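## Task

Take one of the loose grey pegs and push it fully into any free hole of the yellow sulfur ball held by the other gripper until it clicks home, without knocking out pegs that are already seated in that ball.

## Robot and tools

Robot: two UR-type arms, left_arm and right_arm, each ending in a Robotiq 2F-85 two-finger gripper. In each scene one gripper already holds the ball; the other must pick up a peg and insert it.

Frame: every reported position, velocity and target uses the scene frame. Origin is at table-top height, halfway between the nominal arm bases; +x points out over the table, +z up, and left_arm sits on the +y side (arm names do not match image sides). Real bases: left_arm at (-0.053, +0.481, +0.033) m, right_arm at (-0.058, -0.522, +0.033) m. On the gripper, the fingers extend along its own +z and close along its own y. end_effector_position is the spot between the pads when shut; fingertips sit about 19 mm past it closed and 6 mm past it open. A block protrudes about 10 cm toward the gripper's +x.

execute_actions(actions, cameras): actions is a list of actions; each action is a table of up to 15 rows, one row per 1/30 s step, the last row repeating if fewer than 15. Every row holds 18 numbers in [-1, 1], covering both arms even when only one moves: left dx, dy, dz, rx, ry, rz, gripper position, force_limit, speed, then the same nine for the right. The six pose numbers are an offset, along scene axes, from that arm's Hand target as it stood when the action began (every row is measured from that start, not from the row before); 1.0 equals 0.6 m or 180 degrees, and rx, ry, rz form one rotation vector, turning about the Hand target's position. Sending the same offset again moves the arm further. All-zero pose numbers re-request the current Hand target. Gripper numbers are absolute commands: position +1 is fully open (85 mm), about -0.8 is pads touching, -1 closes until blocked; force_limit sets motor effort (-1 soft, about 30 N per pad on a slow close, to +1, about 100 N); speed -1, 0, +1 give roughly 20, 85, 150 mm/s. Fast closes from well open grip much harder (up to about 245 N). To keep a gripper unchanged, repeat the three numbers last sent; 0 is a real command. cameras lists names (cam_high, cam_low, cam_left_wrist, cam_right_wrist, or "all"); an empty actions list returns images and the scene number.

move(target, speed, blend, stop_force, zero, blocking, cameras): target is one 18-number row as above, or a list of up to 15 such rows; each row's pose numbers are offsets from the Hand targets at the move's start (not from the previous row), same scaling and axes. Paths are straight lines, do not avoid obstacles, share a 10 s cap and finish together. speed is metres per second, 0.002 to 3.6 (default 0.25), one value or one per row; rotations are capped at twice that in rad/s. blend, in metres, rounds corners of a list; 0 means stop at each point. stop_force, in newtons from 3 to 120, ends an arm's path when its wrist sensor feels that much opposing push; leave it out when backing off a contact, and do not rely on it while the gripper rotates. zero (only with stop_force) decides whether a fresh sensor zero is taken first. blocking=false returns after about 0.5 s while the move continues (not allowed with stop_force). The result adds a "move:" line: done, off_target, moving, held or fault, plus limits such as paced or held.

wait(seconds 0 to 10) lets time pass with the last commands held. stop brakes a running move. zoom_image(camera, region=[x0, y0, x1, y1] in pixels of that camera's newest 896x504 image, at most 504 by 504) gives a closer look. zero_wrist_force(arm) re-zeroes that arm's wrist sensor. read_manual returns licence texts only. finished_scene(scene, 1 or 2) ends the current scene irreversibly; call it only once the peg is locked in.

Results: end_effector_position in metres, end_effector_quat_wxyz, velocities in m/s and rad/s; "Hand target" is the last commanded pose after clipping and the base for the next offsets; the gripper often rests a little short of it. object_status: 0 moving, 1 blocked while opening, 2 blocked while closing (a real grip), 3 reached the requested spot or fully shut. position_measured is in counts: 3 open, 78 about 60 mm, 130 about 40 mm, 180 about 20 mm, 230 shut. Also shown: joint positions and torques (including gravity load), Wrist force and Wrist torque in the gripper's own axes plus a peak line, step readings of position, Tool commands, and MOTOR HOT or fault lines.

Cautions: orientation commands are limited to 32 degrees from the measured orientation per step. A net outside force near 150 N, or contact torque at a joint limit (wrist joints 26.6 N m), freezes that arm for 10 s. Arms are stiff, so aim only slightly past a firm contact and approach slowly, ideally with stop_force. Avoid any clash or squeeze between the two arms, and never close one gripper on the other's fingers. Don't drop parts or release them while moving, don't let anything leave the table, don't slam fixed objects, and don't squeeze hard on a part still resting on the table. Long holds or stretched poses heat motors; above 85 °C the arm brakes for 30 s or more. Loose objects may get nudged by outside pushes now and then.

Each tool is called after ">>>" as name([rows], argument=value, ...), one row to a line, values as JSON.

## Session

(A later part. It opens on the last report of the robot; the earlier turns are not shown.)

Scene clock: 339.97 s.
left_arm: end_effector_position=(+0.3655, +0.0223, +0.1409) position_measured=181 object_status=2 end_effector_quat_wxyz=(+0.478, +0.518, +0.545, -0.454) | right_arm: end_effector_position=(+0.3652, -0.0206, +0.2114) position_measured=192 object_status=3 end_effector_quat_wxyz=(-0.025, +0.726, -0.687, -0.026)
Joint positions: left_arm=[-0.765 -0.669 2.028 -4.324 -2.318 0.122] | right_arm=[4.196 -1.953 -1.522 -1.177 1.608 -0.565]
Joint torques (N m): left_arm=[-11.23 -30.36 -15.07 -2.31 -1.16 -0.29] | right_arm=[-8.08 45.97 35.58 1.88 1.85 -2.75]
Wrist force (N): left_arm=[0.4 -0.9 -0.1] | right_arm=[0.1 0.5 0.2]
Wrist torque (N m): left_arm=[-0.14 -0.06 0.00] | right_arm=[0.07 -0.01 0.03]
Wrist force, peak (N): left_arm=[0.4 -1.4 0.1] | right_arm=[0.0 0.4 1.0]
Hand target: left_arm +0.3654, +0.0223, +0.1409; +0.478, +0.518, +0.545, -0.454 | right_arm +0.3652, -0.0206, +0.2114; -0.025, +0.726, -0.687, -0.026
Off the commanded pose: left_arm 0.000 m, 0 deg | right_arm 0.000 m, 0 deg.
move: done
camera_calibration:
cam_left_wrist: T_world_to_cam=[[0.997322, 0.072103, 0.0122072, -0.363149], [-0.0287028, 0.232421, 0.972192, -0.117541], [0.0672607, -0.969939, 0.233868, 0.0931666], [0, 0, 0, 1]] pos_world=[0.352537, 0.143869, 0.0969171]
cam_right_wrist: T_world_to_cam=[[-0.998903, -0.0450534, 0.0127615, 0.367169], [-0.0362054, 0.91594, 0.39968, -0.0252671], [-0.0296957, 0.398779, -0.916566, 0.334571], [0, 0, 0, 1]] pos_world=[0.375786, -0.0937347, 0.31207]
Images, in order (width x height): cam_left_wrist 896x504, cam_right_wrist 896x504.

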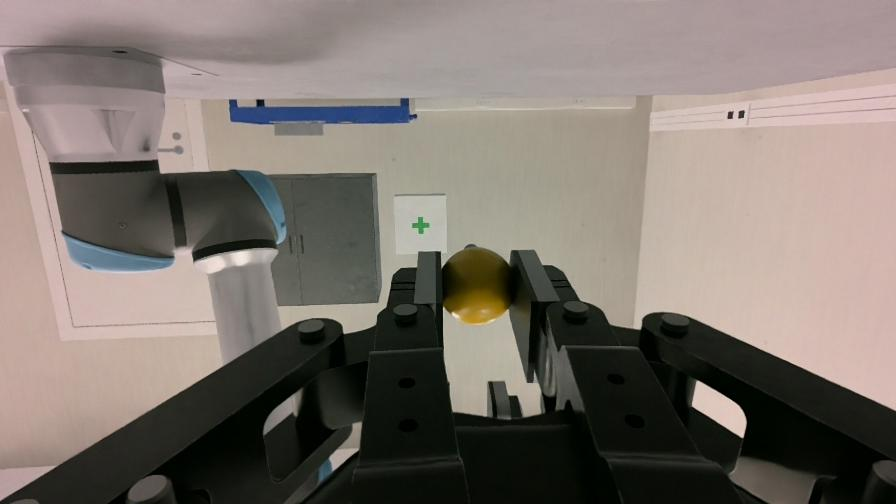

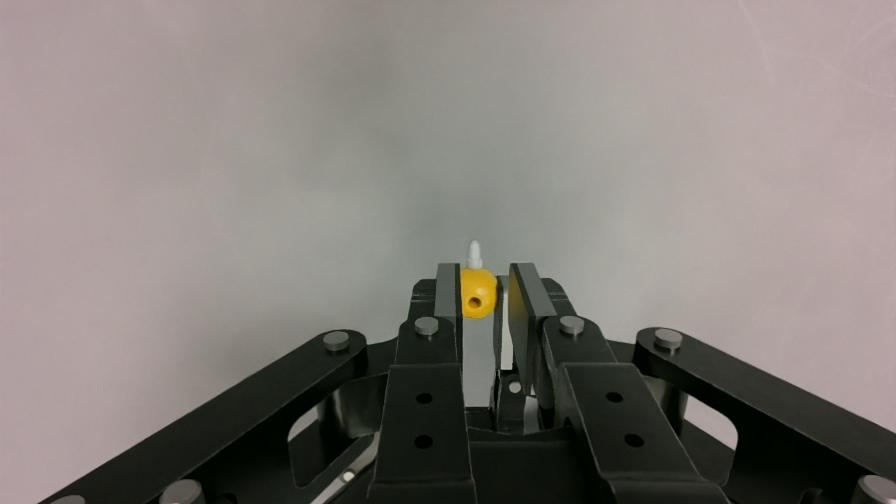

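>>> zoom_image(camera="cam_right_wrist", region=[455, 235, 495, 275])

>>> move(target=[0,0,0,0,0,0,-1,1,-1, 0.02,0.08,0.03,0,0,0,-0.5,0,-1], speed=0.1, cameras=["cam_right_wrist"])

>>> zoom_image(camera="cam_right_wrist", region=[460, 110, 540, 190])

Scaled by 12.600.

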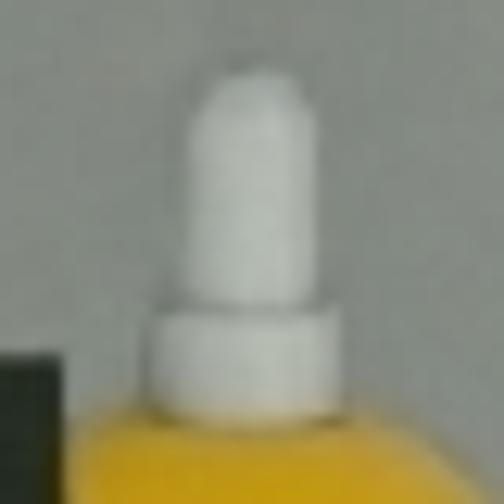

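Scene clock: 345.87 s.
left_arm: end_effector_position=(+0.3654, +0.0223, +0.1409) position_measured=181 object_status=2 end_effector_quat_wxyz=(+0.478, +0.518, +0.545, -0.454) | right_arm: end_effector_position=(+0.3772, +0.0274, +0.2294) position_measured=192 object_status=3 end_effector_quat_wxyz=(-0.025, +0.726, -0.687, -0.026)
Joint positions: left_arm=[-0.765 -0.669 2.028 -4.324 -2.318 0.122] | right_arm=[4.215 -2.044 -1.341 -1.267 1.607 -0.545]
Joint torques (N m): left_arm=[-11.56 -30.79 -15.82 -2.63 -1.09 -0.23] | right_arm=[8.77 39.42 35.46 1.44 0.44 2.12]
Wrist force (N): left_arm=[0.4 -1.3 -0.2] | right_arm=[0.2 0.4 0.0]
Wrist torque (N m): left_arm=[-0.20 -0.07 0.00] | right_arm=[0.06 -0.03 -0.16]
Wrist force, peak (N): left_arm=[0.3 -1.4 0.1] | right_arm=[1.3 0.5 0.4]
Hand target: left_arm +0.3654, +0.0223, +0.1409; +0.478, +0.518, +0.545, -0.454 | right_arm +0.3772, +0.0274, +0.2294; -0.025, +0.726, -0.687, -0.026
Off the commanded pose: left_arm 0.000 m, 0 deg | right_arm 0.000 m, 0 deg.
move: done
camera_calibration:
cam_right_wrist: T_world_to_cam=[[-0.998902, -0.0451035, 0.0126294, 0.381129], [-0.0363041, 0.915937, 0.399676, -0.0759922], [-0.0295945, 0.398779, -0.916569, 0.332338], [0, 0, 0, 1]] pos_world=[0.387788, -0.0457349, 0.330169]
Images, in order (width x height): cam_right_wrist 896x504.

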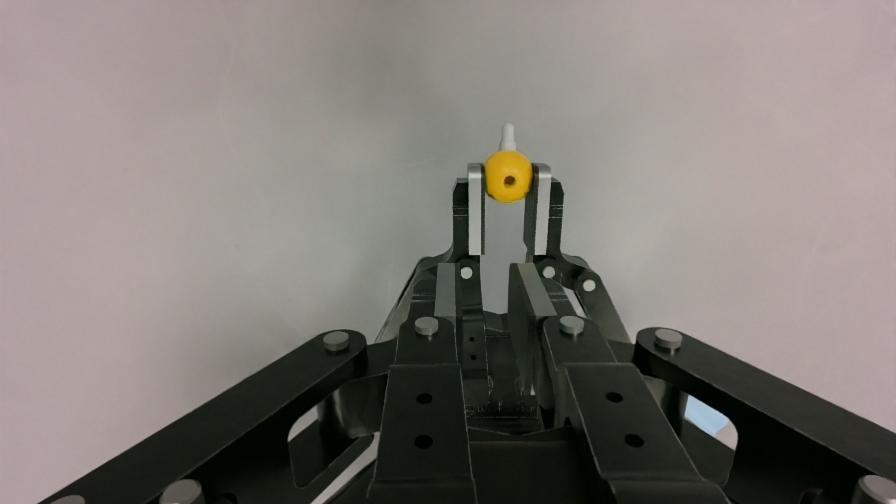

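Scaled by 6.300.

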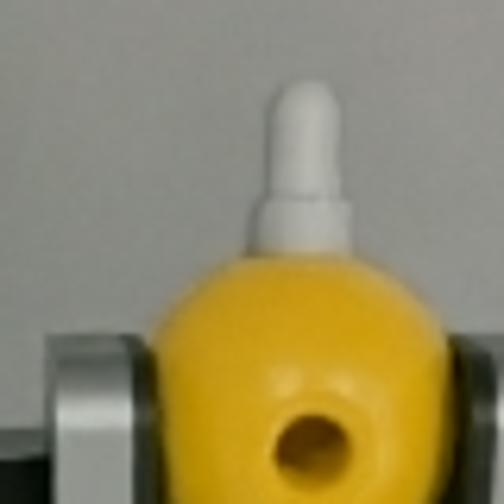

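>>> zoom_image(camera="cam_right_wrist", region=[465, 115, 555, 205])

>>> zoom_image(camera="cam_right_wrist", region=[488, 118, 528, 158])

Scaled by 5.600.

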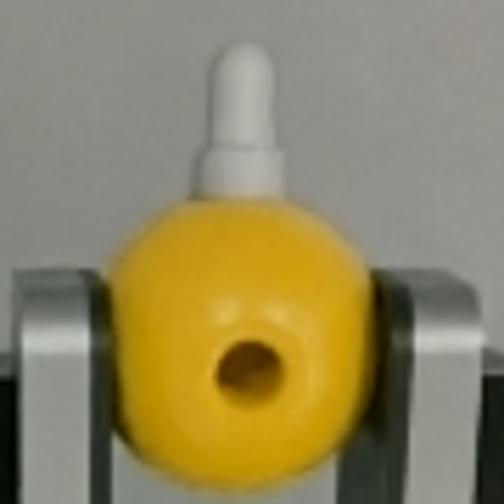

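Scaled by 12.600.

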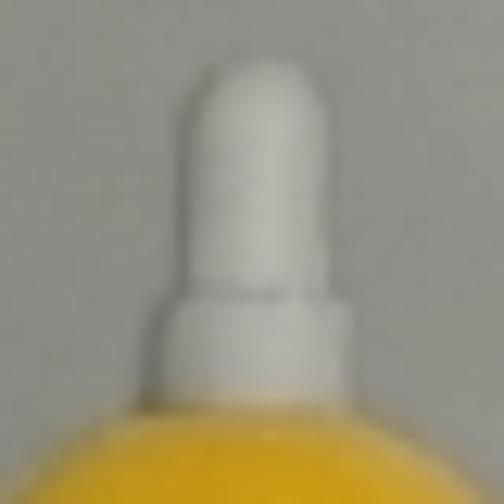

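>>> move([
  [0,0,0,0,0,0,-1,1,-1, -0.0187,-0.2957,0.051,0,0,0,-0.5,0,-1],
  [0,0,0,0,0,0,-1,1,-1, -0.0188,-0.1707,-0.164,0.3937,0.0151,-0.0048,-0.5,0,-1],
], blend=[0.03,0], speed=0.2, cameras=["cam_left_wrist","cam_right_wrist"])

>>> zoom_image(camera="cam_right_wrist", region=[400, 180, 560, 340])

Scene clock: 415.43 s.
left_arm: end_effector_position=(+0.3654, +0.0223, +0.1409) position_measured=181 object_status=2 end_effector_quat_wxyz=(+0.478, +0.518, +0.545, -0.454) | right_arm: end_effector_position=(+0.3659, -0.0750, +0.1311) position_measured=192 object_status=3 end_effector_quat_wxyz=(-0.426, +0.571, -0.550, -0.435)
Joint positions: left_arm=[-0.765 -0.669 2.028 -4.324 -2.318 0.122] | right_arm=[3.853 -2.397 -2.046 0.902 2.414 -0.314]
Joint torques (N m): left_arm=[-12.39 -30.5 -16.04 -2.49 -1.35 -0.14] | right_arm=[8.67 35.03 18.81 4.48 -0.68 2.28]
Wrist force (N): left_arm=[0.7 -1.2 0.1] | right_arm=[1.5 1.4 -0.5]
Wrist torque (N m): left_arm=[-0.17 -0.10 0.00] | right_arm=[0.26 -0.12 -0.13]
Wrist force, peak (N): left_arm=[0.7 -1.3 0.0] | right_arm=[-2.4 1.0 0.5]
Hand target: left_arm +0.3654, +0.0223, +0.1409; +0.478, +0.518, +0.545, -0.454 | right_arm +0.3659, -0.0750, +0.1310; -0.426, +0.571, -0.550, -0.435
Off the commanded pose: left_arm 0.000 m, 0 deg | right_arm 0.000 m, 0 deg.
move: done
camera_calibration:
cam_left_wrist: T_world_to_cam=[[0.997322, 0.072103, 0.0122072, -0.363149], [-0.0287028, 0.232421, 0.972192, -0.117541], [0.0672607, -0.969939, 0.233868, 0.0931666], [0, 0, 0, 1]] pos_world=[0.352537, 0.143869, 0.0969171]
cam_right_wrist: T_world_to_cam=[[-0.999141, -0.0410124, 0.00600127, 0.367759], [0.00917927, -0.0777454, 0.996931, -0.112651], [-0.04042, 0.996129, 0.0780551, 0.201032], [0, 0, 0, 1]] pos_world=[0.376602, -0.19393, 0.0944068]
Images, in order (width x height): cam_left_wrist 896x504, cam_right_wrist 896x504.

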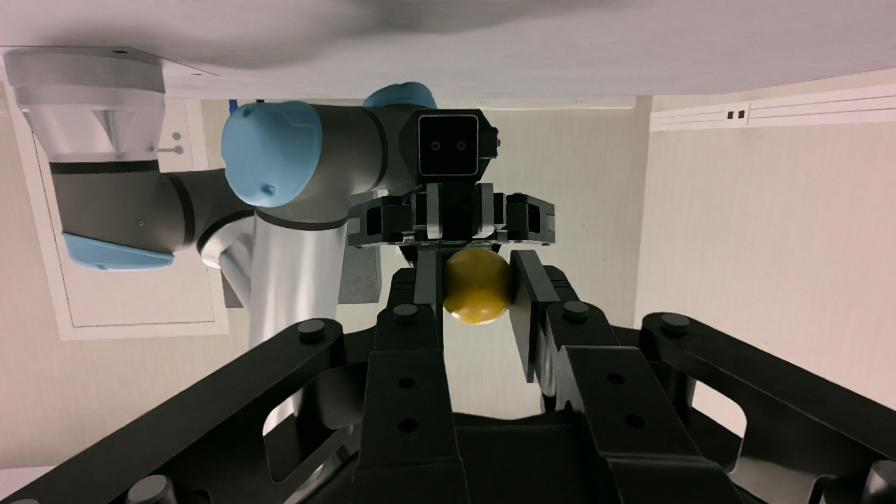

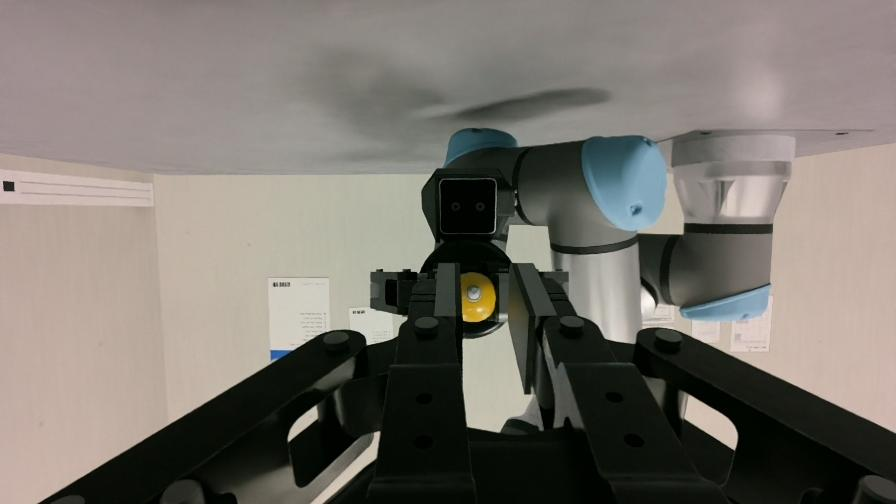

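Scaled by 3.150.

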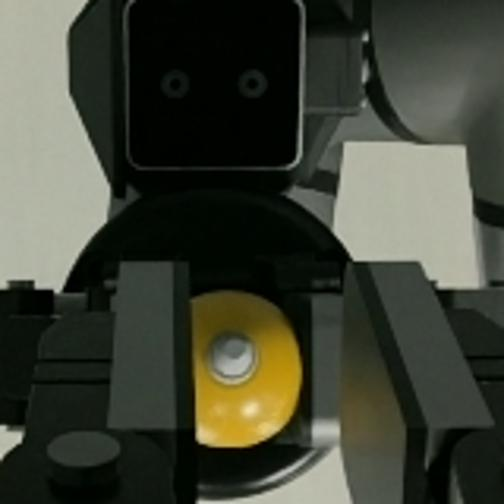

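>>> move(target=[0,0,0,0,0,0,-1,1,-1, 0.0007,0.0483,0.0067,0,0,0,-0.5,0,-1], speed=0.1, cameras=["cam_left_wrist","cam_right_wrist"])

>>> zoom_image(camera="cam_right_wrist", region=[430, 240, 550, 360])

>>> zoom_image(camera="cam_left_wrist", region=[400, 180, 560, 340])

Scene clock: 423.90 s.
left_arm: end_effector_position=(+0.3654, +0.0223, +0.1409) position_measured=181 object_status=2 end_effector_quat_wxyz=(+0.478, +0.518, +0.545, -0.454) | right_arm: end_effector_position=(+0.3663, -0.0461, +0.1351) position_measured=192 object_status=3 end_effector_quat_wxyz=(-0.426, +0.571, -0.550, -0.435)
Joint positions: left_arm=[-0.765 -0.669 2.028 -4.324 -2.318 0.122] | right_arm=[3.899 -2.4 -2.005 0.882 2.372 -0.288]
Joint torques (N m): left_arm=[-11.9 -30.2 -17.13 -2.84 -1.5 -0.24] | right_arm=[7.99 35.44 19.07 1.43 -0.86 2.14]
Wrist force (N): left_arm=[-0.1 -1.0 -0.1] | right_arm=[1.2 1.4 -0.6]
Wrist torque (N m): left_arm=[-0.16 0.01 0.00] | right_arm=[0.25 -0.07 -0.13]
Wrist force, peak (N): left_arm=[0.2 -1.4 -0.4] | right_arm=[1.6 1.4 -1.0]
Hand target: left_arm +0.3654, +0.0223, +0.1409; +0.478, +0.518, +0.545, -0.454 | right_arm +0.3663, -0.0460, +0.1351; -0.426, +0.571, -0.550, -0.435
Off the commanded pose: left_arm 0.000 m, 0 deg | right_arm 0.000 m, 0 deg.
move: done
camera_calibration:
cam_left_wrist: T_world_to_cam=[[0.997322, 0.072103, 0.0122072, -0.363149], [-0.0287028, 0.232421, 0.972192, -0.117541], [0.0672607, -0.969939, 0.233868, 0.0931666], [0, 0, 0, 1]] pos_world=[0.352537, 0.143869, 0.0969171]
cam_right_wrist: T_world_to_cam=[[-0.999141, -0.0410128, 0.00599717, 0.36932], [0.00917924, -0.0778447, 0.996923, -0.114412], [-0.0404198, 0.996122, 0.0781543, 0.171936], [0, 0, 0, 1]] pos_world=[0.377002, -0.165029, 0.0984074]
Images, in order (width x height): cam_left_wrist 896x504, cam_right_wrist 896x504.

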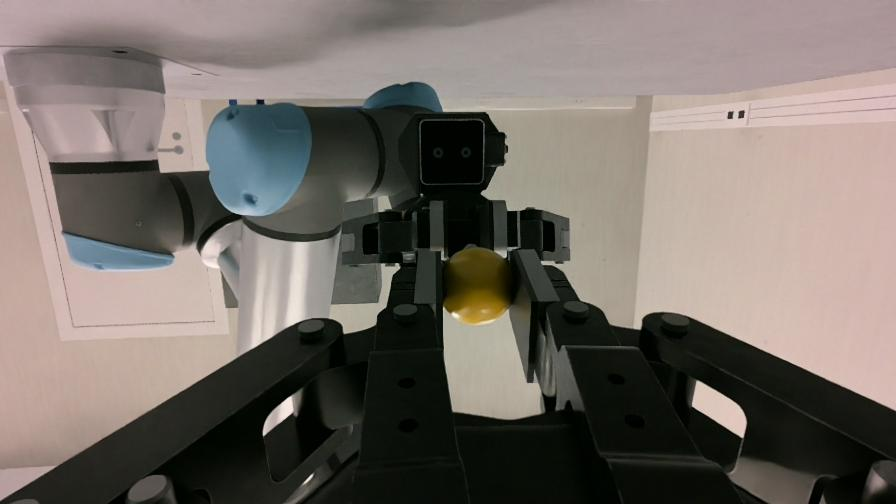

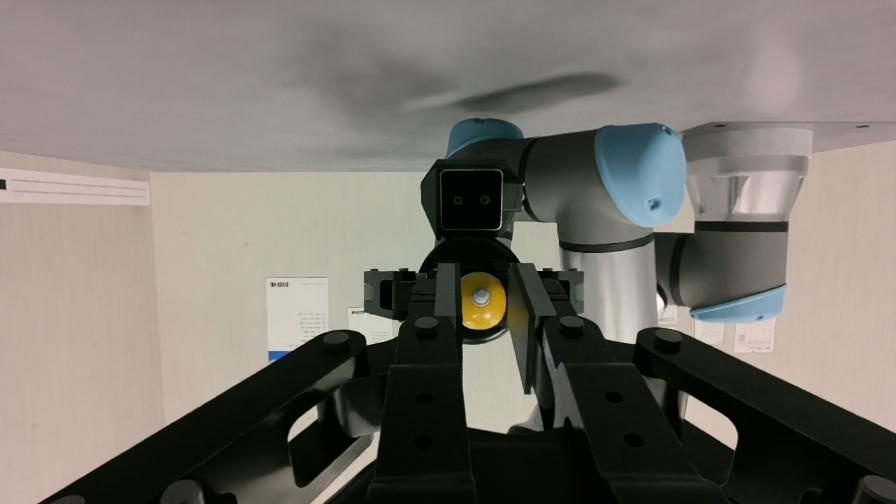

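Scaled by 4.200.

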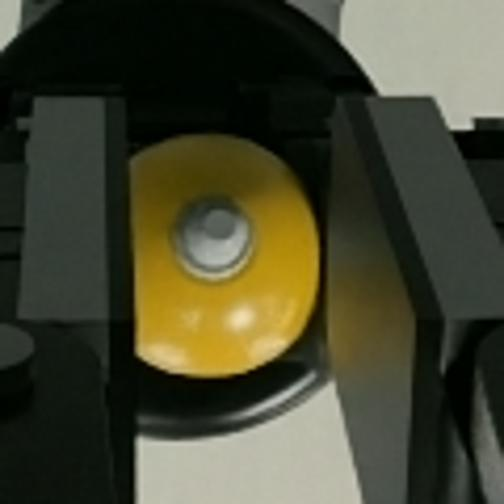

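Scaled by 3.150.

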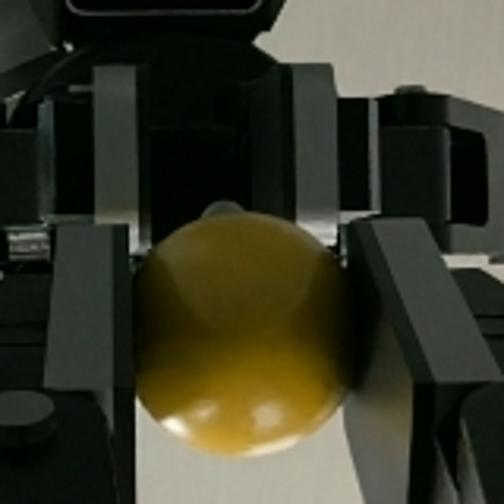

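>>> move(target=[0,0,0,0,0,0,-1,1,-1, -0.0003,0.0325,0.005,0,0,0,-0.5,0,-1], speed=0.03, stop_force=8, cameras=["cam_left_wrist","cam_right_wrist"])

>>> zoom_image(camera="cam_right_wrist", region=[430, 240, 550, 360])

>>> zoom_image(camera="cam_left_wrist", region=[400, 180, 560, 340])

Scene clock: 433.33 s.
left_arm: end_effector_position=(+0.3654, +0.0223, +0.1409) position_measured=181 object_status=2 end_effector_quat_wxyz=(+0.478, +0.518, +0.545, -0.454) | right_arm: end_effector_position=(+0.3661, -0.0265, +0.1381) position_measured=192 object_status=3 end_effector_quat_wxyz=(-0.426, +0.571, -0.550, -0.435)
Joint positions: left_arm=[-0.765 -0.669 2.028 -4.324 -2.318 0.122] | right_arm=[3.928 -2.403 -1.975 0.866 2.344 -0.272]
Joint torques (N m): left_arm=[-10.67 -30.6 -16.36 -2.49 -1.37 -0.48] | right_arm=[9.07 36.26 19.93 0.83 -0.66 2.54]
Wrist force (N): left_arm=[0.6 -1.2 0.1] | right_arm=[1.4 1.3 -0.3]
Wrist torque (N m): left_arm=[-0.18 -0.10 0.00] | right_arm=[0.23 -0.09 -0.12]
Wrist force, peak (N): left_arm=[0.5 -1.4 0.2] | right_arm=[1.4 1.4 -0.6]
Hand target: left_arm +0.3654, +0.0223, +0.1409; +0.478, +0.518, +0.545, -0.454 | right_arm +0.3661, -0.0265, +0.1381; -0.426, +0.571, -0.550, -0.435
Off the commanded pose: left_arm 0.000 m, 0 deg | right_arm 0.000 m, 0 deg.
move: done
camera_calibration:
cam_left_wrist: T_world_to_cam=[[0.997322, 0.072103, 0.0122072, -0.363149], [-0.0287028, 0.232421, 0.972192, -0.117541], [0.0672607, -0.969939, 0.233868, 0.0931666], [0, 0, 0, 1]] pos_world=[0.352537, 0.143869, 0.0969171]
cam_right_wrist: T_world_to_cam=[[-0.999141, -0.0410128, 0.00599717, 0.370006], [0.00917924, -0.0778447, 0.996923, -0.115876], [-0.0404198, 0.996122, 0.0781543, 0.152174], [0, 0, 0, 1]] pos_world=[0.376902, -0.145429, 0.101407]
Images, in order (width x height): cam_left_wrist 896x504, cam_right_wrist 896x504.

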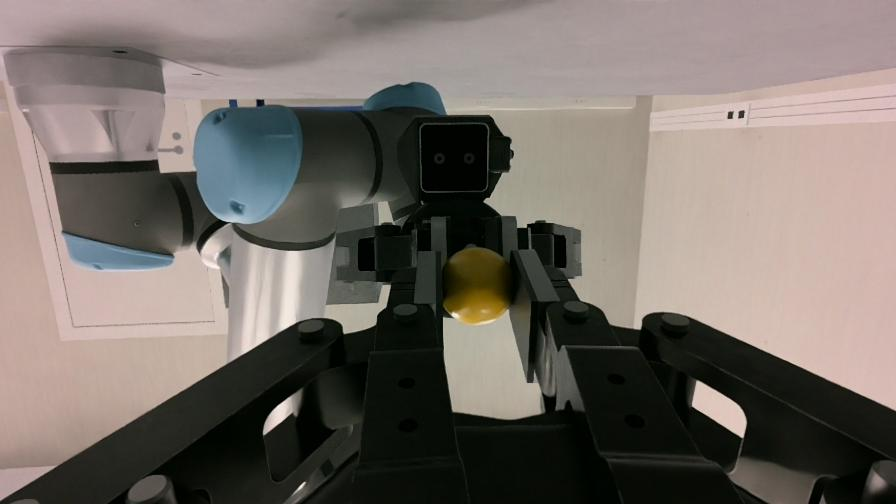

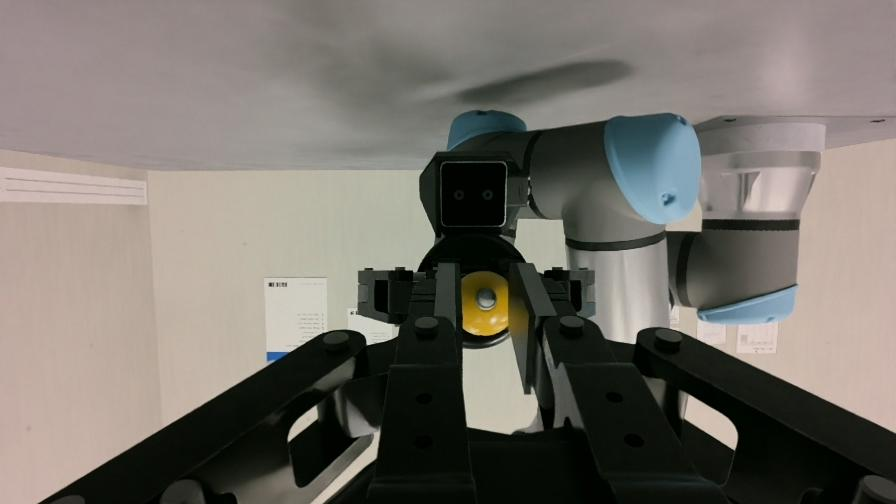

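Scaled by 4.200.

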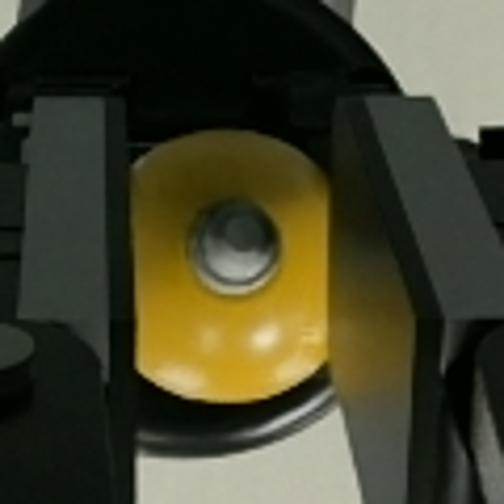

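Scaled by 3.150.

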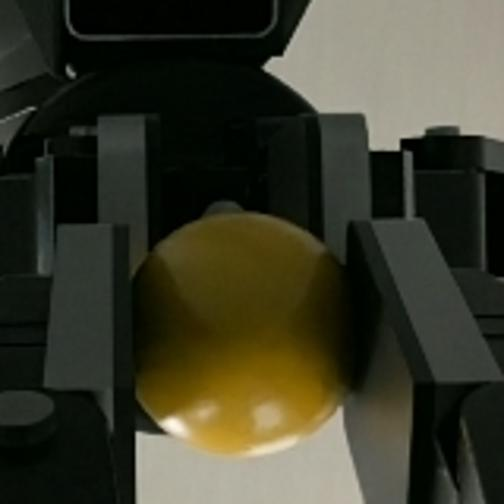

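>>> move([
  [0,0,0,0,0,0,-1,1,-1, -0.001,-0.005,-0.0008,0,0,0,-0.5,0,-1],
  [0,0,0,0,0,0,-1,1,-1, -0.001,-0.0051,-0.0008,0,0,0,-0.687,0,-1],
], speed=0.02, cameras=["cam_right_wrist"])

>>> zoom_image(camera="cam_right_wrist", region=[440, 250, 530, 340])

Scene clock: 448.17 s.
left_arm: end_effector_position=(+0.3654, +0.0223, +0.1409) position_measured=181 object_status=2 end_effector_quat_wxyz=(+0.478, +0.518, +0.545, -0.454) | right_arm: end_effector_position=(+0.3655, -0.0296, +0.1376) position_measured=215 object_status=0 end_effector_quat_wxyz=(-0.426, +0.571, -0.550, -0.435)
Joint positions: left_arm=[-0.765 -0.669 2.028 -4.324 -2.318 0.122] | right_arm=[3.925 -2.402 -1.982 0.87 2.347 -0.274]
Joint torques (N m): left_arm=[-10.67 -30.28 -16.62 -2.63 -1.49 -0.56] | right_arm=[-10.13 49.53 1.08 4.36 2.04 -2.5]
Wrist force (N): left_arm=[0.1 -1.1 0.2] | right_arm=[1.1 1.1 -0.3]
Wrist torque (N m): left_arm=[-0.17 -0.01 0.00] | right_arm=[0.21 -0.05 0.07]
Wrist force, peak (N): left_arm=[0.6 -1.4 -0.2] | right_arm=[1.3 1.5 -0.3]
Hand target: left_arm +0.3654, +0.0223, +0.1409; +0.478, +0.518, +0.545, -0.454 | right_arm +0.3655, -0.0296, +0.1376; -0.426, +0.571, -0.550, -0.435
Off the commanded pose: left_arm 0.000 m, 0 deg | right_arm 0.000 m, 0 deg.
move: done
camera_calibration:
cam_right_wrist: T_world_to_cam=[[-0.999141, -0.0410128, 0.00599717, 0.369282], [0.00917924, -0.0778447, 0.996923, -0.115713], [-0.0404198, 0.996122, 0.0781543, 0.155269], [0, 0, 0, 1]] pos_world=[0.376302, -0.148529, 0.101007]
Images, in order (width x height): cam_right_wrist 896x504.

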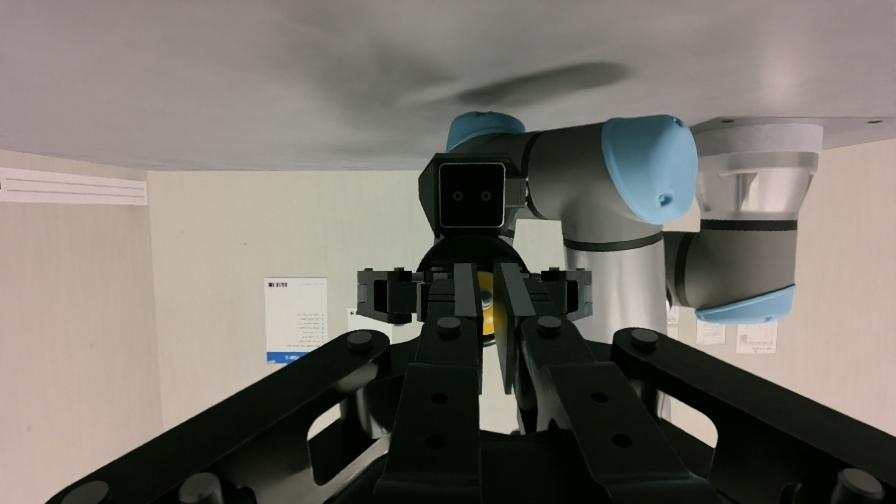

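Scaled by 5.600.

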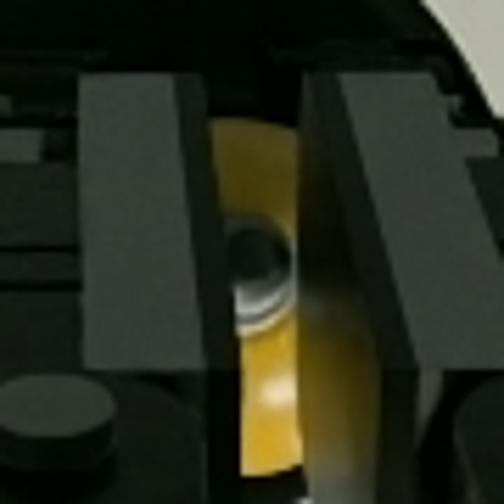

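>>> move(target=[0,0,0,0,0,0,-1,1,-1, -0.0003,0.0115,0.0018,0,0,0,-0.687,0,-1], speed=0.003, stop_force=5, cameras=["cam_right_wrist","cam_left_wrist"])

>>> zoom_image(camera="cam_right_wrist", region=[440, 250, 530, 340])

>>> zoom_image(camera="cam_left_wrist", region=[400, 180, 560, 340])

Scene clock: 455.17 s.
left_arm: end_effector_position=(+0.3654, +0.0223, +0.1409) position_measured=181 object_status=2 end_effector_quat_wxyz=(+0.478, +0.518, +0.545, -0.454) | right_arm: end_effector_position=(+0.3653, -0.0227, +0.1387) position_measured=215 object_status=3 end_effector_quat_wxyz=(-0.426, +0.571, -0.550, -0.435)
Joint positions: left_arm=[-0.765 -0.669 2.028 -4.324 -2.318 0.122] | right_arm=[3.935 -2.403 -1.971 0.864 2.338 -0.269]
Joint torques (N m): left_arm=[-11.6 -30.31 -16.84 -2.71 -1.29 -0.54] | right_arm=[8.66 35.33 21.68 1.06 -1.39 2.4]
Wrist force (N): left_arm=[-0.1 1.9 -3.6] | right_arm=[2.4 4.1 -3.6]
Wrist torque (N m): left_arm=[-0.28 -0.02 0.01] | right_arm=[0.15 -0.07 -0.14]
Wrist force, peak (N): left_arm=[0.8 1.9 -3.9] | right_arm=[3.3 4.4 -3.6]
Hand target: left_arm +0.3654, +0.0223, +0.1409; +0.478, +0.518, +0.545, -0.454 | right_arm +0.3653, -0.0227, +0.1387; -0.426, +0.571, -0.550, -0.435
Off the commanded pose: left_arm 0.000 m, 0 deg | right_arm 0.000 m, 0 deg.
move: done
camera_calibration:
cam_left_wrist: T_world_to_cam=[[0.997322, 0.072103, 0.0122072, -0.363149], [-0.0287028, 0.232421, 0.972192, -0.117541], [0.0672607, -0.969939, 0.233868, 0.0931666], [0, 0, 0, 1]] pos_world=[0.352537, 0.143869, 0.0969171]
cam_right_wrist: T_world_to_cam=[[-0.999141, -0.0410128, 0.00599717, 0.369359], [0.00917924, -0.0778447, 0.996923, -0.116171], [-0.0404198, 0.996122, 0.0781543, 0.148309], [0, 0, 0, 1]] pos_world=[0.376102, -0.141629, 0.102007]
Images, in order (width x height): cam_left_wrist 896x504, cam_right_wrist 896x504.

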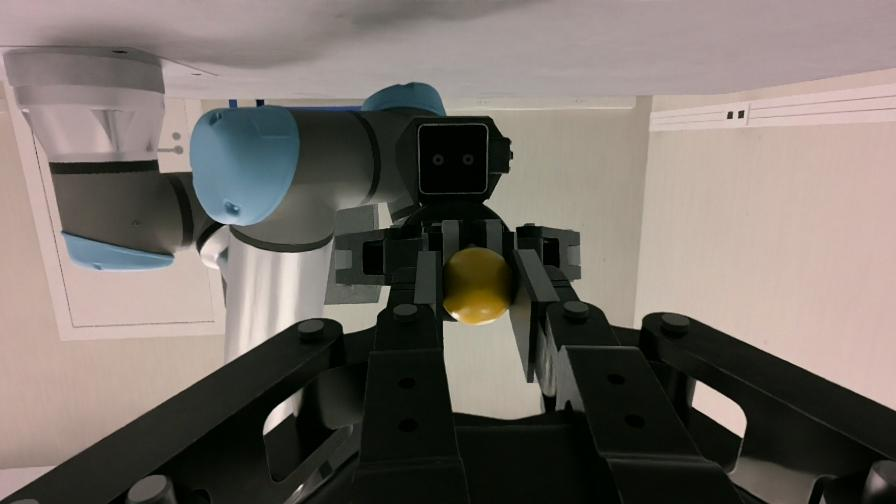

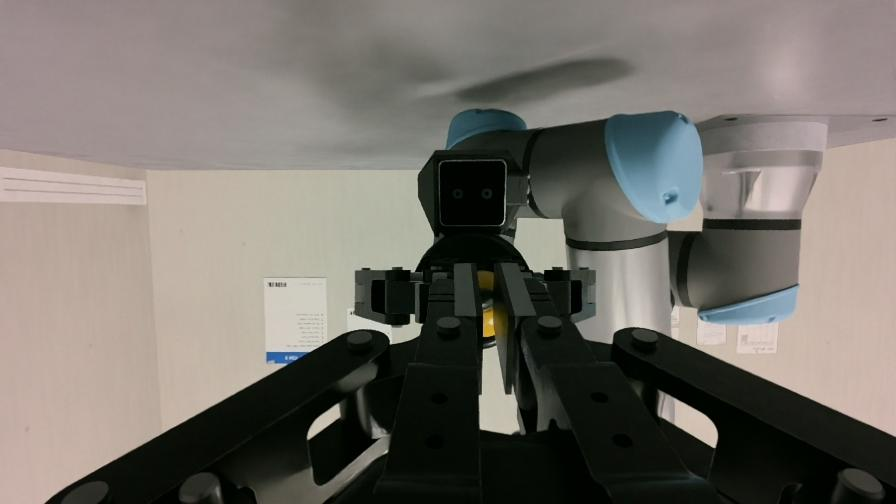

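Scaled by 5.600.

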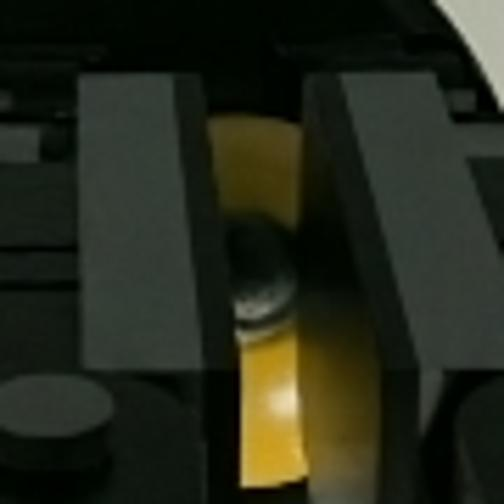

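Scaled by 3.150.

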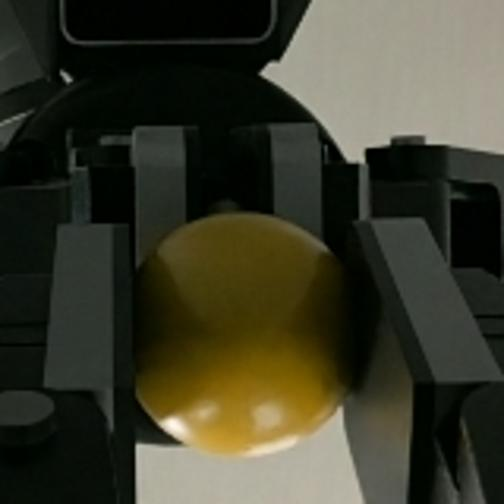

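>>> move(target=[0,0,0,0,0,0,-1,1,-1, 0,0,0,0,0,0,-1,1,-1])

>>> wait(seconds=0.3)

Scene clock: 458.63 s.
left_arm: end_effector_position=(+0.3654, +0.0223, +0.1409) position_measured=181 object_status=2 end_effector_quat_wxyz=(+0.478, +0.518, +0.545, -0.454) | right_arm: end_effector_position=(+0.3653, -0.0227, +0.1387) position_measured=225 object_status=0 end_effector_quat_wxyz=(-0.426, +0.571, -0.550, -0.435)
Joint positions: left_arm=[-0.765 -0.669 2.028 -4.324 -2.318 0.122] | right_arm=[3.935 -2.403 -1.971 0.864 2.338 -0.269]
Joint torques (N m): left_arm=[-11.14 -31.71 -17.46 -2.75 -1.47 -0.41] | right_arm=[6.05 38.32 22.25 1.11 -1.26 2.44]
Wrist force (N): left_arm=[0.2 3.3 -7.2] | right_arm=[3.7 5.2 -6.9]
Wrist torque (N m): left_arm=[-0.29 -0.03 0.01] | right_arm=[0.10 -0.09 -0.15]
Wrist force, peak (N): left_arm=[1.0 3.3 -7.4] | right_arm=[4.5 5.4 -6.7]
Hand target: left_arm +0.3654, +0.0223, +0.1409; +0.478, +0.518, +0.545, -0.454 | right_arm +0.3653, -0.0227, +0.1387; -0.426, +0.571, -0.550, -0.435
Off the commanded pose: left_arm 0.000 m, 0 deg | right_arm 0.000 m, 0 deg.
move: done

Scene clock: 458.93 s.
left_arm: end_effector_position=(+0.3654, +0.0223, +0.1409) position_measured=181 object_status=2 end_effector_quat_wxyz=(+0.478, +0.518, +0.545, -0.454) | right_arm: end_effector_position=(+0.3653, -0.0227, +0.1387) position_measured=225 object_status=2 end_effector_quat_wxyz=(-0.426, +0.571, -0.550, -0.435)
Joint positions: left_arm=[-0.765 -0.669 2.028 -4.324 -2.318 0.122] | right_arm=[3.935 -2.403 -1.971 0.864 2.338 -0.269]
Joint torques (N m): left_arm=[-10.29 -30.46 -17.44 -2.81 -1.14 -0.6] | right_arm=[7.25 38.78 22.07 1.25 -1.35 2.4]
Wrist force (N): left_arm=[0.2 3.3 -7.3] | right_arm=[3.8 5.2 -7.0]
Wrist torque (N m): left_arm=[-0.28 -0.02 0.00] | right_arm=[0.10 -0.07 -0.14]
Wrist force, peak (N): left_arm=[0.4 2.9 -7.6] | right_arm=[4.3 5.5 -7.0]
Hand target: left_arm +0.3654, +0.0223, +0.1409; +0.478, +0.518, +0.545, -0.454 | right_arm +0.3653, -0.0227, +0.1387; -0.426, +0.571, -0.550, -0.435
Tool commands: left_gripper/position=-1.0 left_gripper/force_limit=+1.0 left_gripper/speed=-1.0 right_gripper/position=-1.0 right_gripper/force_limit=+1.0 right_gripper/speed=-1.0
Off the commanded pose: left_arm 0.000 m, 0 deg | right_arm 0.000 m, 0 deg.
wait: 0.30 s; at rest by 0.17 s

>>> move([
  [0,0,0,0,0,0,-1,1,-1, -0.0008,0,0,0,0,0,-1,1,-1],
  [0,0,0,0,0,0,-1,1,-1, -0.0011,0.0105,0.0017,0,0,0,-1,1,-1],
], speed=0.004, stop_force=50, zero=false, cameras=["cam_left_wrist"])

>>> zoom_image(camera="cam_left_wrist", region=[420, 230, 540, 350])

Scene clock: 466.13 s.
left_arm: end_effector_position=(+0.3654, +0.0223, +0.1409) position_measured=181 object_status=2 end_effector_quat_wxyz=(+0.478, +0.518, +0.545, -0.454) | right_arm: end_effector_position=(+0.3649, -0.0214, +0.1388) position_measured=225 object_status=2 end_effector_quat_wxyz=(-0.426, +0.571, -0.551, -0.435)
Joint positions: left_arm=[-0.765 -0.669 2.028 -4.324 -2.318 0.122] | right_arm=[3.938 -2.402 -1.971 0.864 2.335 -0.268]
Joint torques (N m): left_arm=[-10.74 -31.34 -17.11 2.55 -1.44 -0.77] | right_arm=[11.95 47.49 16.94 5.34 3.27 -2.11]
Wrist force (N): left_arm=[-1.1 0.0 -46.8] | right_arm=[22.2 1.5 -42.1]
Wrist torque (N m): left_arm=[-0.24 0.03 0.00] | right_arm=[0.17 -0.12 -0.12]
Wrist force, peak (N): left_arm=[-1.8 1.5 -54.3] | right_arm=[25.6 2.9 -48.7]
Hand target: left_arm +0.3654, +0.0223, +0.1409; +0.478, +0.518, +0.545, -0.454 | right_arm +0.3649, -0.0214, +0.1388; -0.426, +0.571, -0.551, -0.435 (not the last commanded pose)
Off the commanded pose: left_arm 0.000 m, 0 deg | right_arm 0.005 m, 0 deg.
move: contact (right_arm); path passed 1 of 2 targets
camera_calibration:
cam_left_wrist: T_world_to_cam=[[0.997322, 0.072103, 0.0122072, -0.363149], [-0.0287028, 0.232421, 0.972192, -0.117541], [0.0672607, -0.969939, 0.233868, 0.0931666], [0, 0, 0, 1]] pos_world=[0.352537, 0.143869, 0.0969171]
Images, in order (width x height): cam_left_wrist 896x504.

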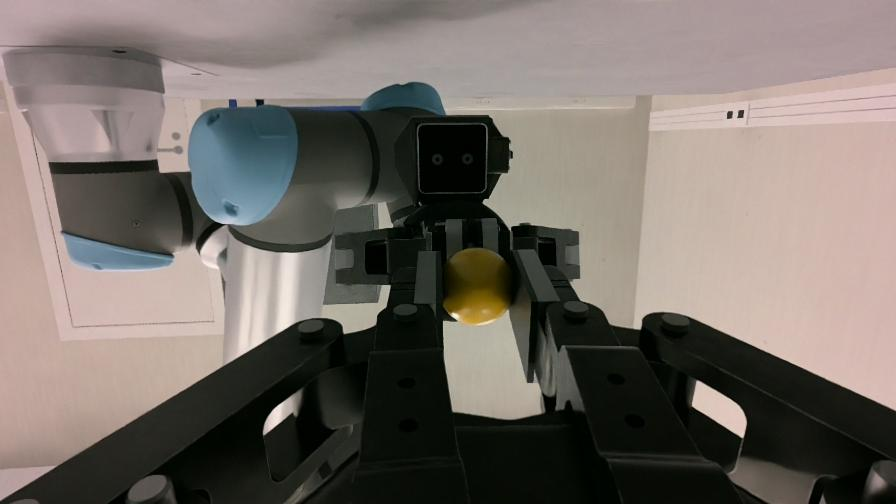

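Scaled by 4.200.

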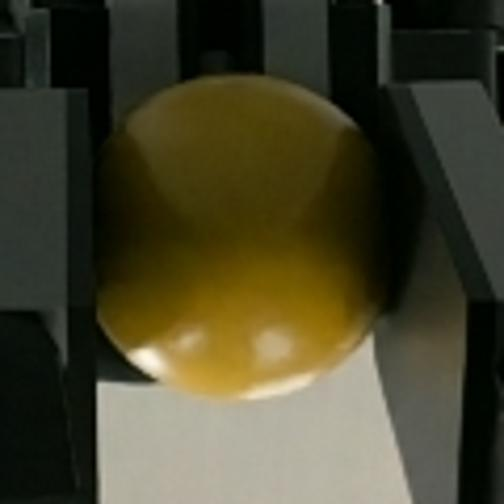

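>>> move(target=[0,0,0,0,0,0,-1,1,-1, -0.0002,0.0085,0.0014,0,0,0,-1,1,-1], speed=0.003, stop_force=72, zero=false, cameras=["cam_left_wrist"])

>>> zoom_image(camera="cam_left_wrist", region=[420, 230, 540, 350])

Scene clock: 476.67 s.
left_arm: end_effector_position=(+0.3655, +0.0224, +0.1409) position_measured=181 object_status=2 end_effector_quat_wxyz=(+0.478, +0.518, +0.545, -0.454) | right_arm: end_effector_position=(+0.3648, -0.0189, +0.1392) position_measured=225 object_status=2 end_effector_quat_wxyz=(-0.426, +0.571, -0.551, -0.435)
Joint positions: left_arm=[-0.765 -0.669 2.028 -4.324 -2.318 0.122] | right_arm=[3.941 -2.403 -1.967 0.862 2.332 -0.266]
Joint torques (N m): left_arm=[-39.05 -31.72 -19.03 4.28 -1.43 -0.74] | right_arm=[18.59 54.38 24.07 7.01 4.27 -2.29]
Wrist force (N): left_arm=[-8.4 1.0 -61.8] | right_arm=[33.8 1.9 -53.3]
Wrist torque (N m): left_arm=[-0.19 0.06 0.00] | right_arm=[0.15 -0.18 -0.14]
Wrist force, peak (N): left_arm=[-9.0 3.5 -73.4] | right_arm=[38.3 4.3 -64.1]
Hand target: left_arm +0.3654, +0.0223, +0.1409; +0.478, +0.518, +0.545, -0.454 | right_arm +0.3648, -0.0189, +0.1392; -0.426, +0.571, -0.551, -0.435 (not the last commanded pose)
Off the commanded pose: left_arm 0.000 m, 0 deg | right_arm 0.003 m, 0 deg.
move: contact (right_arm)
camera_calibration:
cam_left_wrist: T_world_to_cam=[[0.997322, 0.072103, 0.0122072, -0.363149], [-0.0287028, 0.232421, 0.972192, -0.117541], [0.0672607, -0.969939, 0.233868, 0.0931666], [0, 0, 0, 1]] pos_world=[0.352537, 0.143869, 0.0969171]
Images, in order (width x height): cam_left_wrist 896x504.

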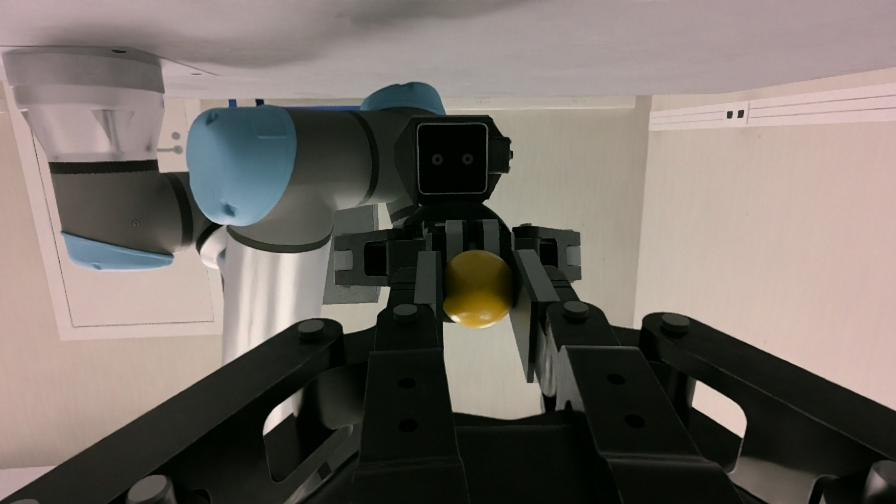

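Scaled by 4.200.

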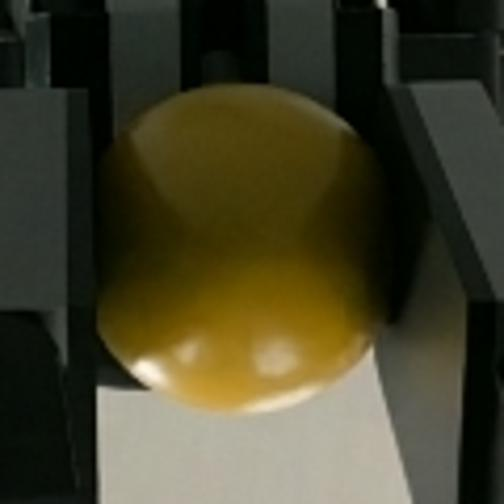

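>>> move(target=[0,0,0,0,0,0,-1,1,-1, 0.0001,-0.0048,-0.0008,0,0,0,-1,1,-1], speed=0.01)

Scene clock: 482.63 s.
left_arm: end_effector_position=(+0.3653, +0.0222, +0.1408) position_measured=181 object_status=2 end_effector_quat_wxyz=(+0.478, +0.518, +0.545, -0.454) | right_arm: end_effector_position=(+0.3648, -0.0217, +0.1388) position_measured=225 object_status=2 end_effector_quat_wxyz=(-0.426, +0.571, -0.551, -0.435)
Joint positions: left_arm=[-0.766 -0.669 2.028 -4.324 -2.318 0.122] | right_arm=[3.937 -2.402 -1.971 0.865 2.336 -0.268]
Joint torques (N m): left_arm=[6.42 -30.55 -13.92 -1.92 -0.34 -0.86] | right_arm=[-13.39 50 1.85 5.91 3.3 -2.23]
Wrist force (N): left_arm=[-8.3 -3.8 10.2] | right_arm=[4.1 -1.5 11.7]
Wrist torque (N m): left_arm=[-0.10 -0.07 -0.01] | right_arm=[0.26 0.02 0.09]
Wrist force, peak (N): left_arm=[-8.4 1.4 -62.9] | right_arm=[34.6 2.7 -54.0]
Hand target: left_arm +0.3654, +0.0223, +0.1409; +0.478, +0.518, +0.545, -0.454 | right_arm +0.3649, -0.0218, +0.1387; -0.426, +0.571, -0.551, -0.435
Off the commanded pose: left_arm 0.000 m, 0 deg | right_arm 0.000 m, 0 deg.
move: done

>>> move(target=[0,0,0,0,0,0,-1,1,-1, 0,0.001,-0.0013,0,0,0,-1,1,-1], speed=0.01)

Scene clock: 485.70 s.
left_arm: end_effector_position=(+0.3655, +0.0224, +0.1409) position_measured=181 object_status=2 end_effector_quat_wxyz=(+0.478, +0.518, +0.545, -0.454) | right_arm: end_effector_position=(+0.3649, -0.0213, +0.1380) position_measured=225 object_status=2 end_effector_quat_wxyz=(-0.426, +0.571, -0.551, -0.435)
Joint positions: left_arm=[-0.765 -0.669 2.028 -4.324 -2.318 0.122] | right_arm=[3.938 -2.405 -1.97 0.866 2.335 -0.268]
Joint torques (N m): left_arm=[11.16 -30.08 4.32 -0.66 1.51 -1] | right_arm=[11.29 35.19 22.02 4.64 -0.24 2.1]
Wrist force (N): left_arm=[-0.2 -2.4 -5.6] | right_arm=[3.1 -0.1 -5.7]
Wrist torque (N m): left_arm=[-0.16 -0.01 0.00] | right_arm=[0.26 -0.10 0.01]
Wrist force, peak (N): left_arm=[-9.1 -5.5 8.4] | right_arm=[5.4 -3.1 11.0]
Hand target: left_arm +0.3654, +0.0223, +0.1409; +0.478, +0.518, +0.545, -0.454 | right_arm +0.3649, -0.0212, +0.1380; -0.426, +0.571, -0.551, -0.435
Off the commanded pose: left_arm 0.000 m, 0 deg | right_arm 0.000 m, 0 deg.
move: done

>>> move(target=[0,0,0,0,0,0,-0.1,1,-1, 0,0,0,0,0,0,-1,1,-1], cameras=["cam_left_wrist","cam_right_wrist"])

>>> zoom_image(camera="cam_left_wrist", region=[400, 200, 560, 360])

Scene clock: 489.50 s.
left_arm: end_effector_position=(+0.3654, +0.0223, +0.1409) position_measured=141 object_status=0 end_effector_quat_wxyz=(+0.478, +0.518, +0.545, -0.454) | right_arm: end_effector_position=(+0.3648, -0.0212, +0.1380) position_measured=225 object_status=2 end_effector_quat_wxyz=(-0.426, +0.571, -0.551, -0.435)
Joint positions: left_arm=[-0.765 -0.669 2.028 -4.324 -2.318 0.122] | right_arm=[3.938 -2.405 -1.97 0.866 2.335 -0.268]
Joint torques (N m): left_arm=[-1.73 -31.94 3.89 -2.92 -1.4 -0.85] | right_arm=[-1.93 35.59 9.91 3.65 0.22 2.35]
Wrist force (N): left_arm=[0.2 -1.2 -0.2] | right_arm=[1.6 0.8 -0.3]
Wrist torque (N m): left_arm=[-0.18 -0.05 0.00] | right_arm=[0.16 -0.11 0.00]
Wrist force, peak (N): left_arm=[0.7 -2.7 -6.7] | right_arm=[3.3 -0.6 -6.4]
Hand target: left_arm +0.3654, +0.0223, +0.1409; +0.478, +0.518, +0.545, -0.454 | right_arm +0.3649, -0.0212, +0.1380; -0.426, +0.571, -0.551, -0.435
Off the commanded pose: left_arm 0.000 m, 0 deg | right_arm 0.000 m, 0 deg.
move: done
camera_calibration:
cam_left_wrist: T_world_to_cam=[[0.997322, 0.072103, 0.0122072, -0.363049], [-0.0287028, 0.232421, 0.972192, -0.117544], [0.0672607, -0.969939, 0.233868, 0.0931734], [0, 0, 0, 1]] pos_world=[0.352437, 0.143869, 0.0969171]
cam_right_wrist: T_world_to_cam=[[-0.999144, -0.0409212, 0.00611153, 0.368927], [0.00927807, -0.0776447, 0.996938, -0.115461], [-0.0403214, 0.996141, 0.0779579, 0.146829], [0, 0, 0, 1]] pos_world=[0.375602, -0.14013, 0.101406]
Images, in order (width x height): cam_left_wrist 896x504, cam_right_wrist 896x504.

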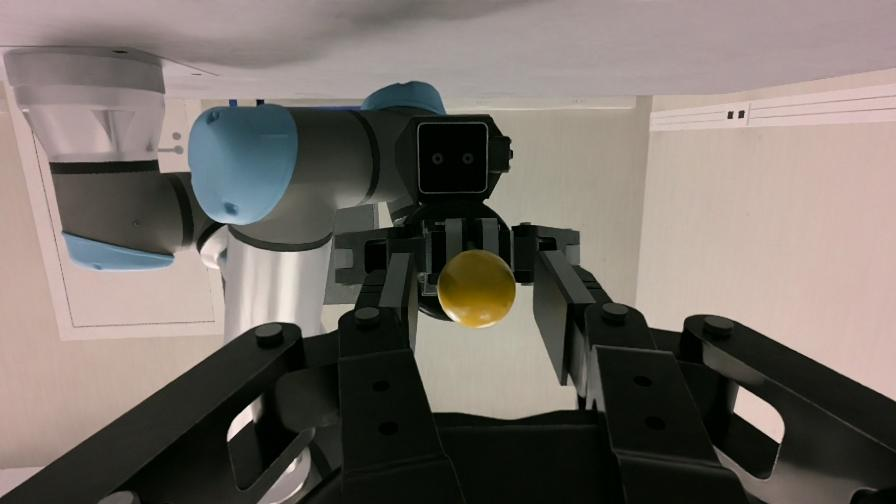

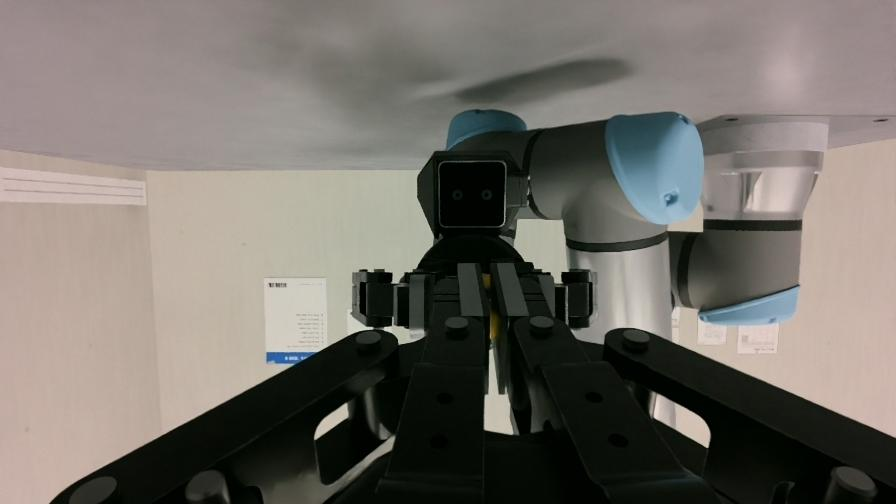

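Scaled by 3.150.

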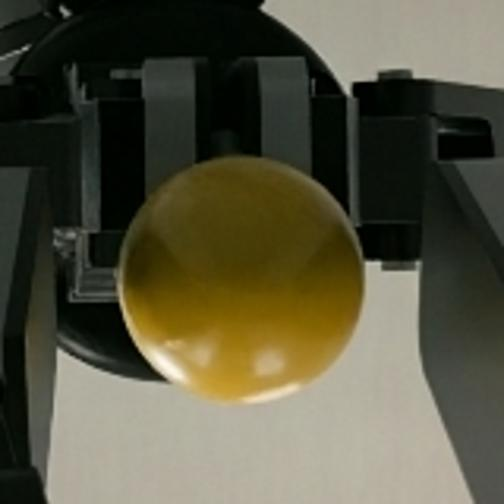

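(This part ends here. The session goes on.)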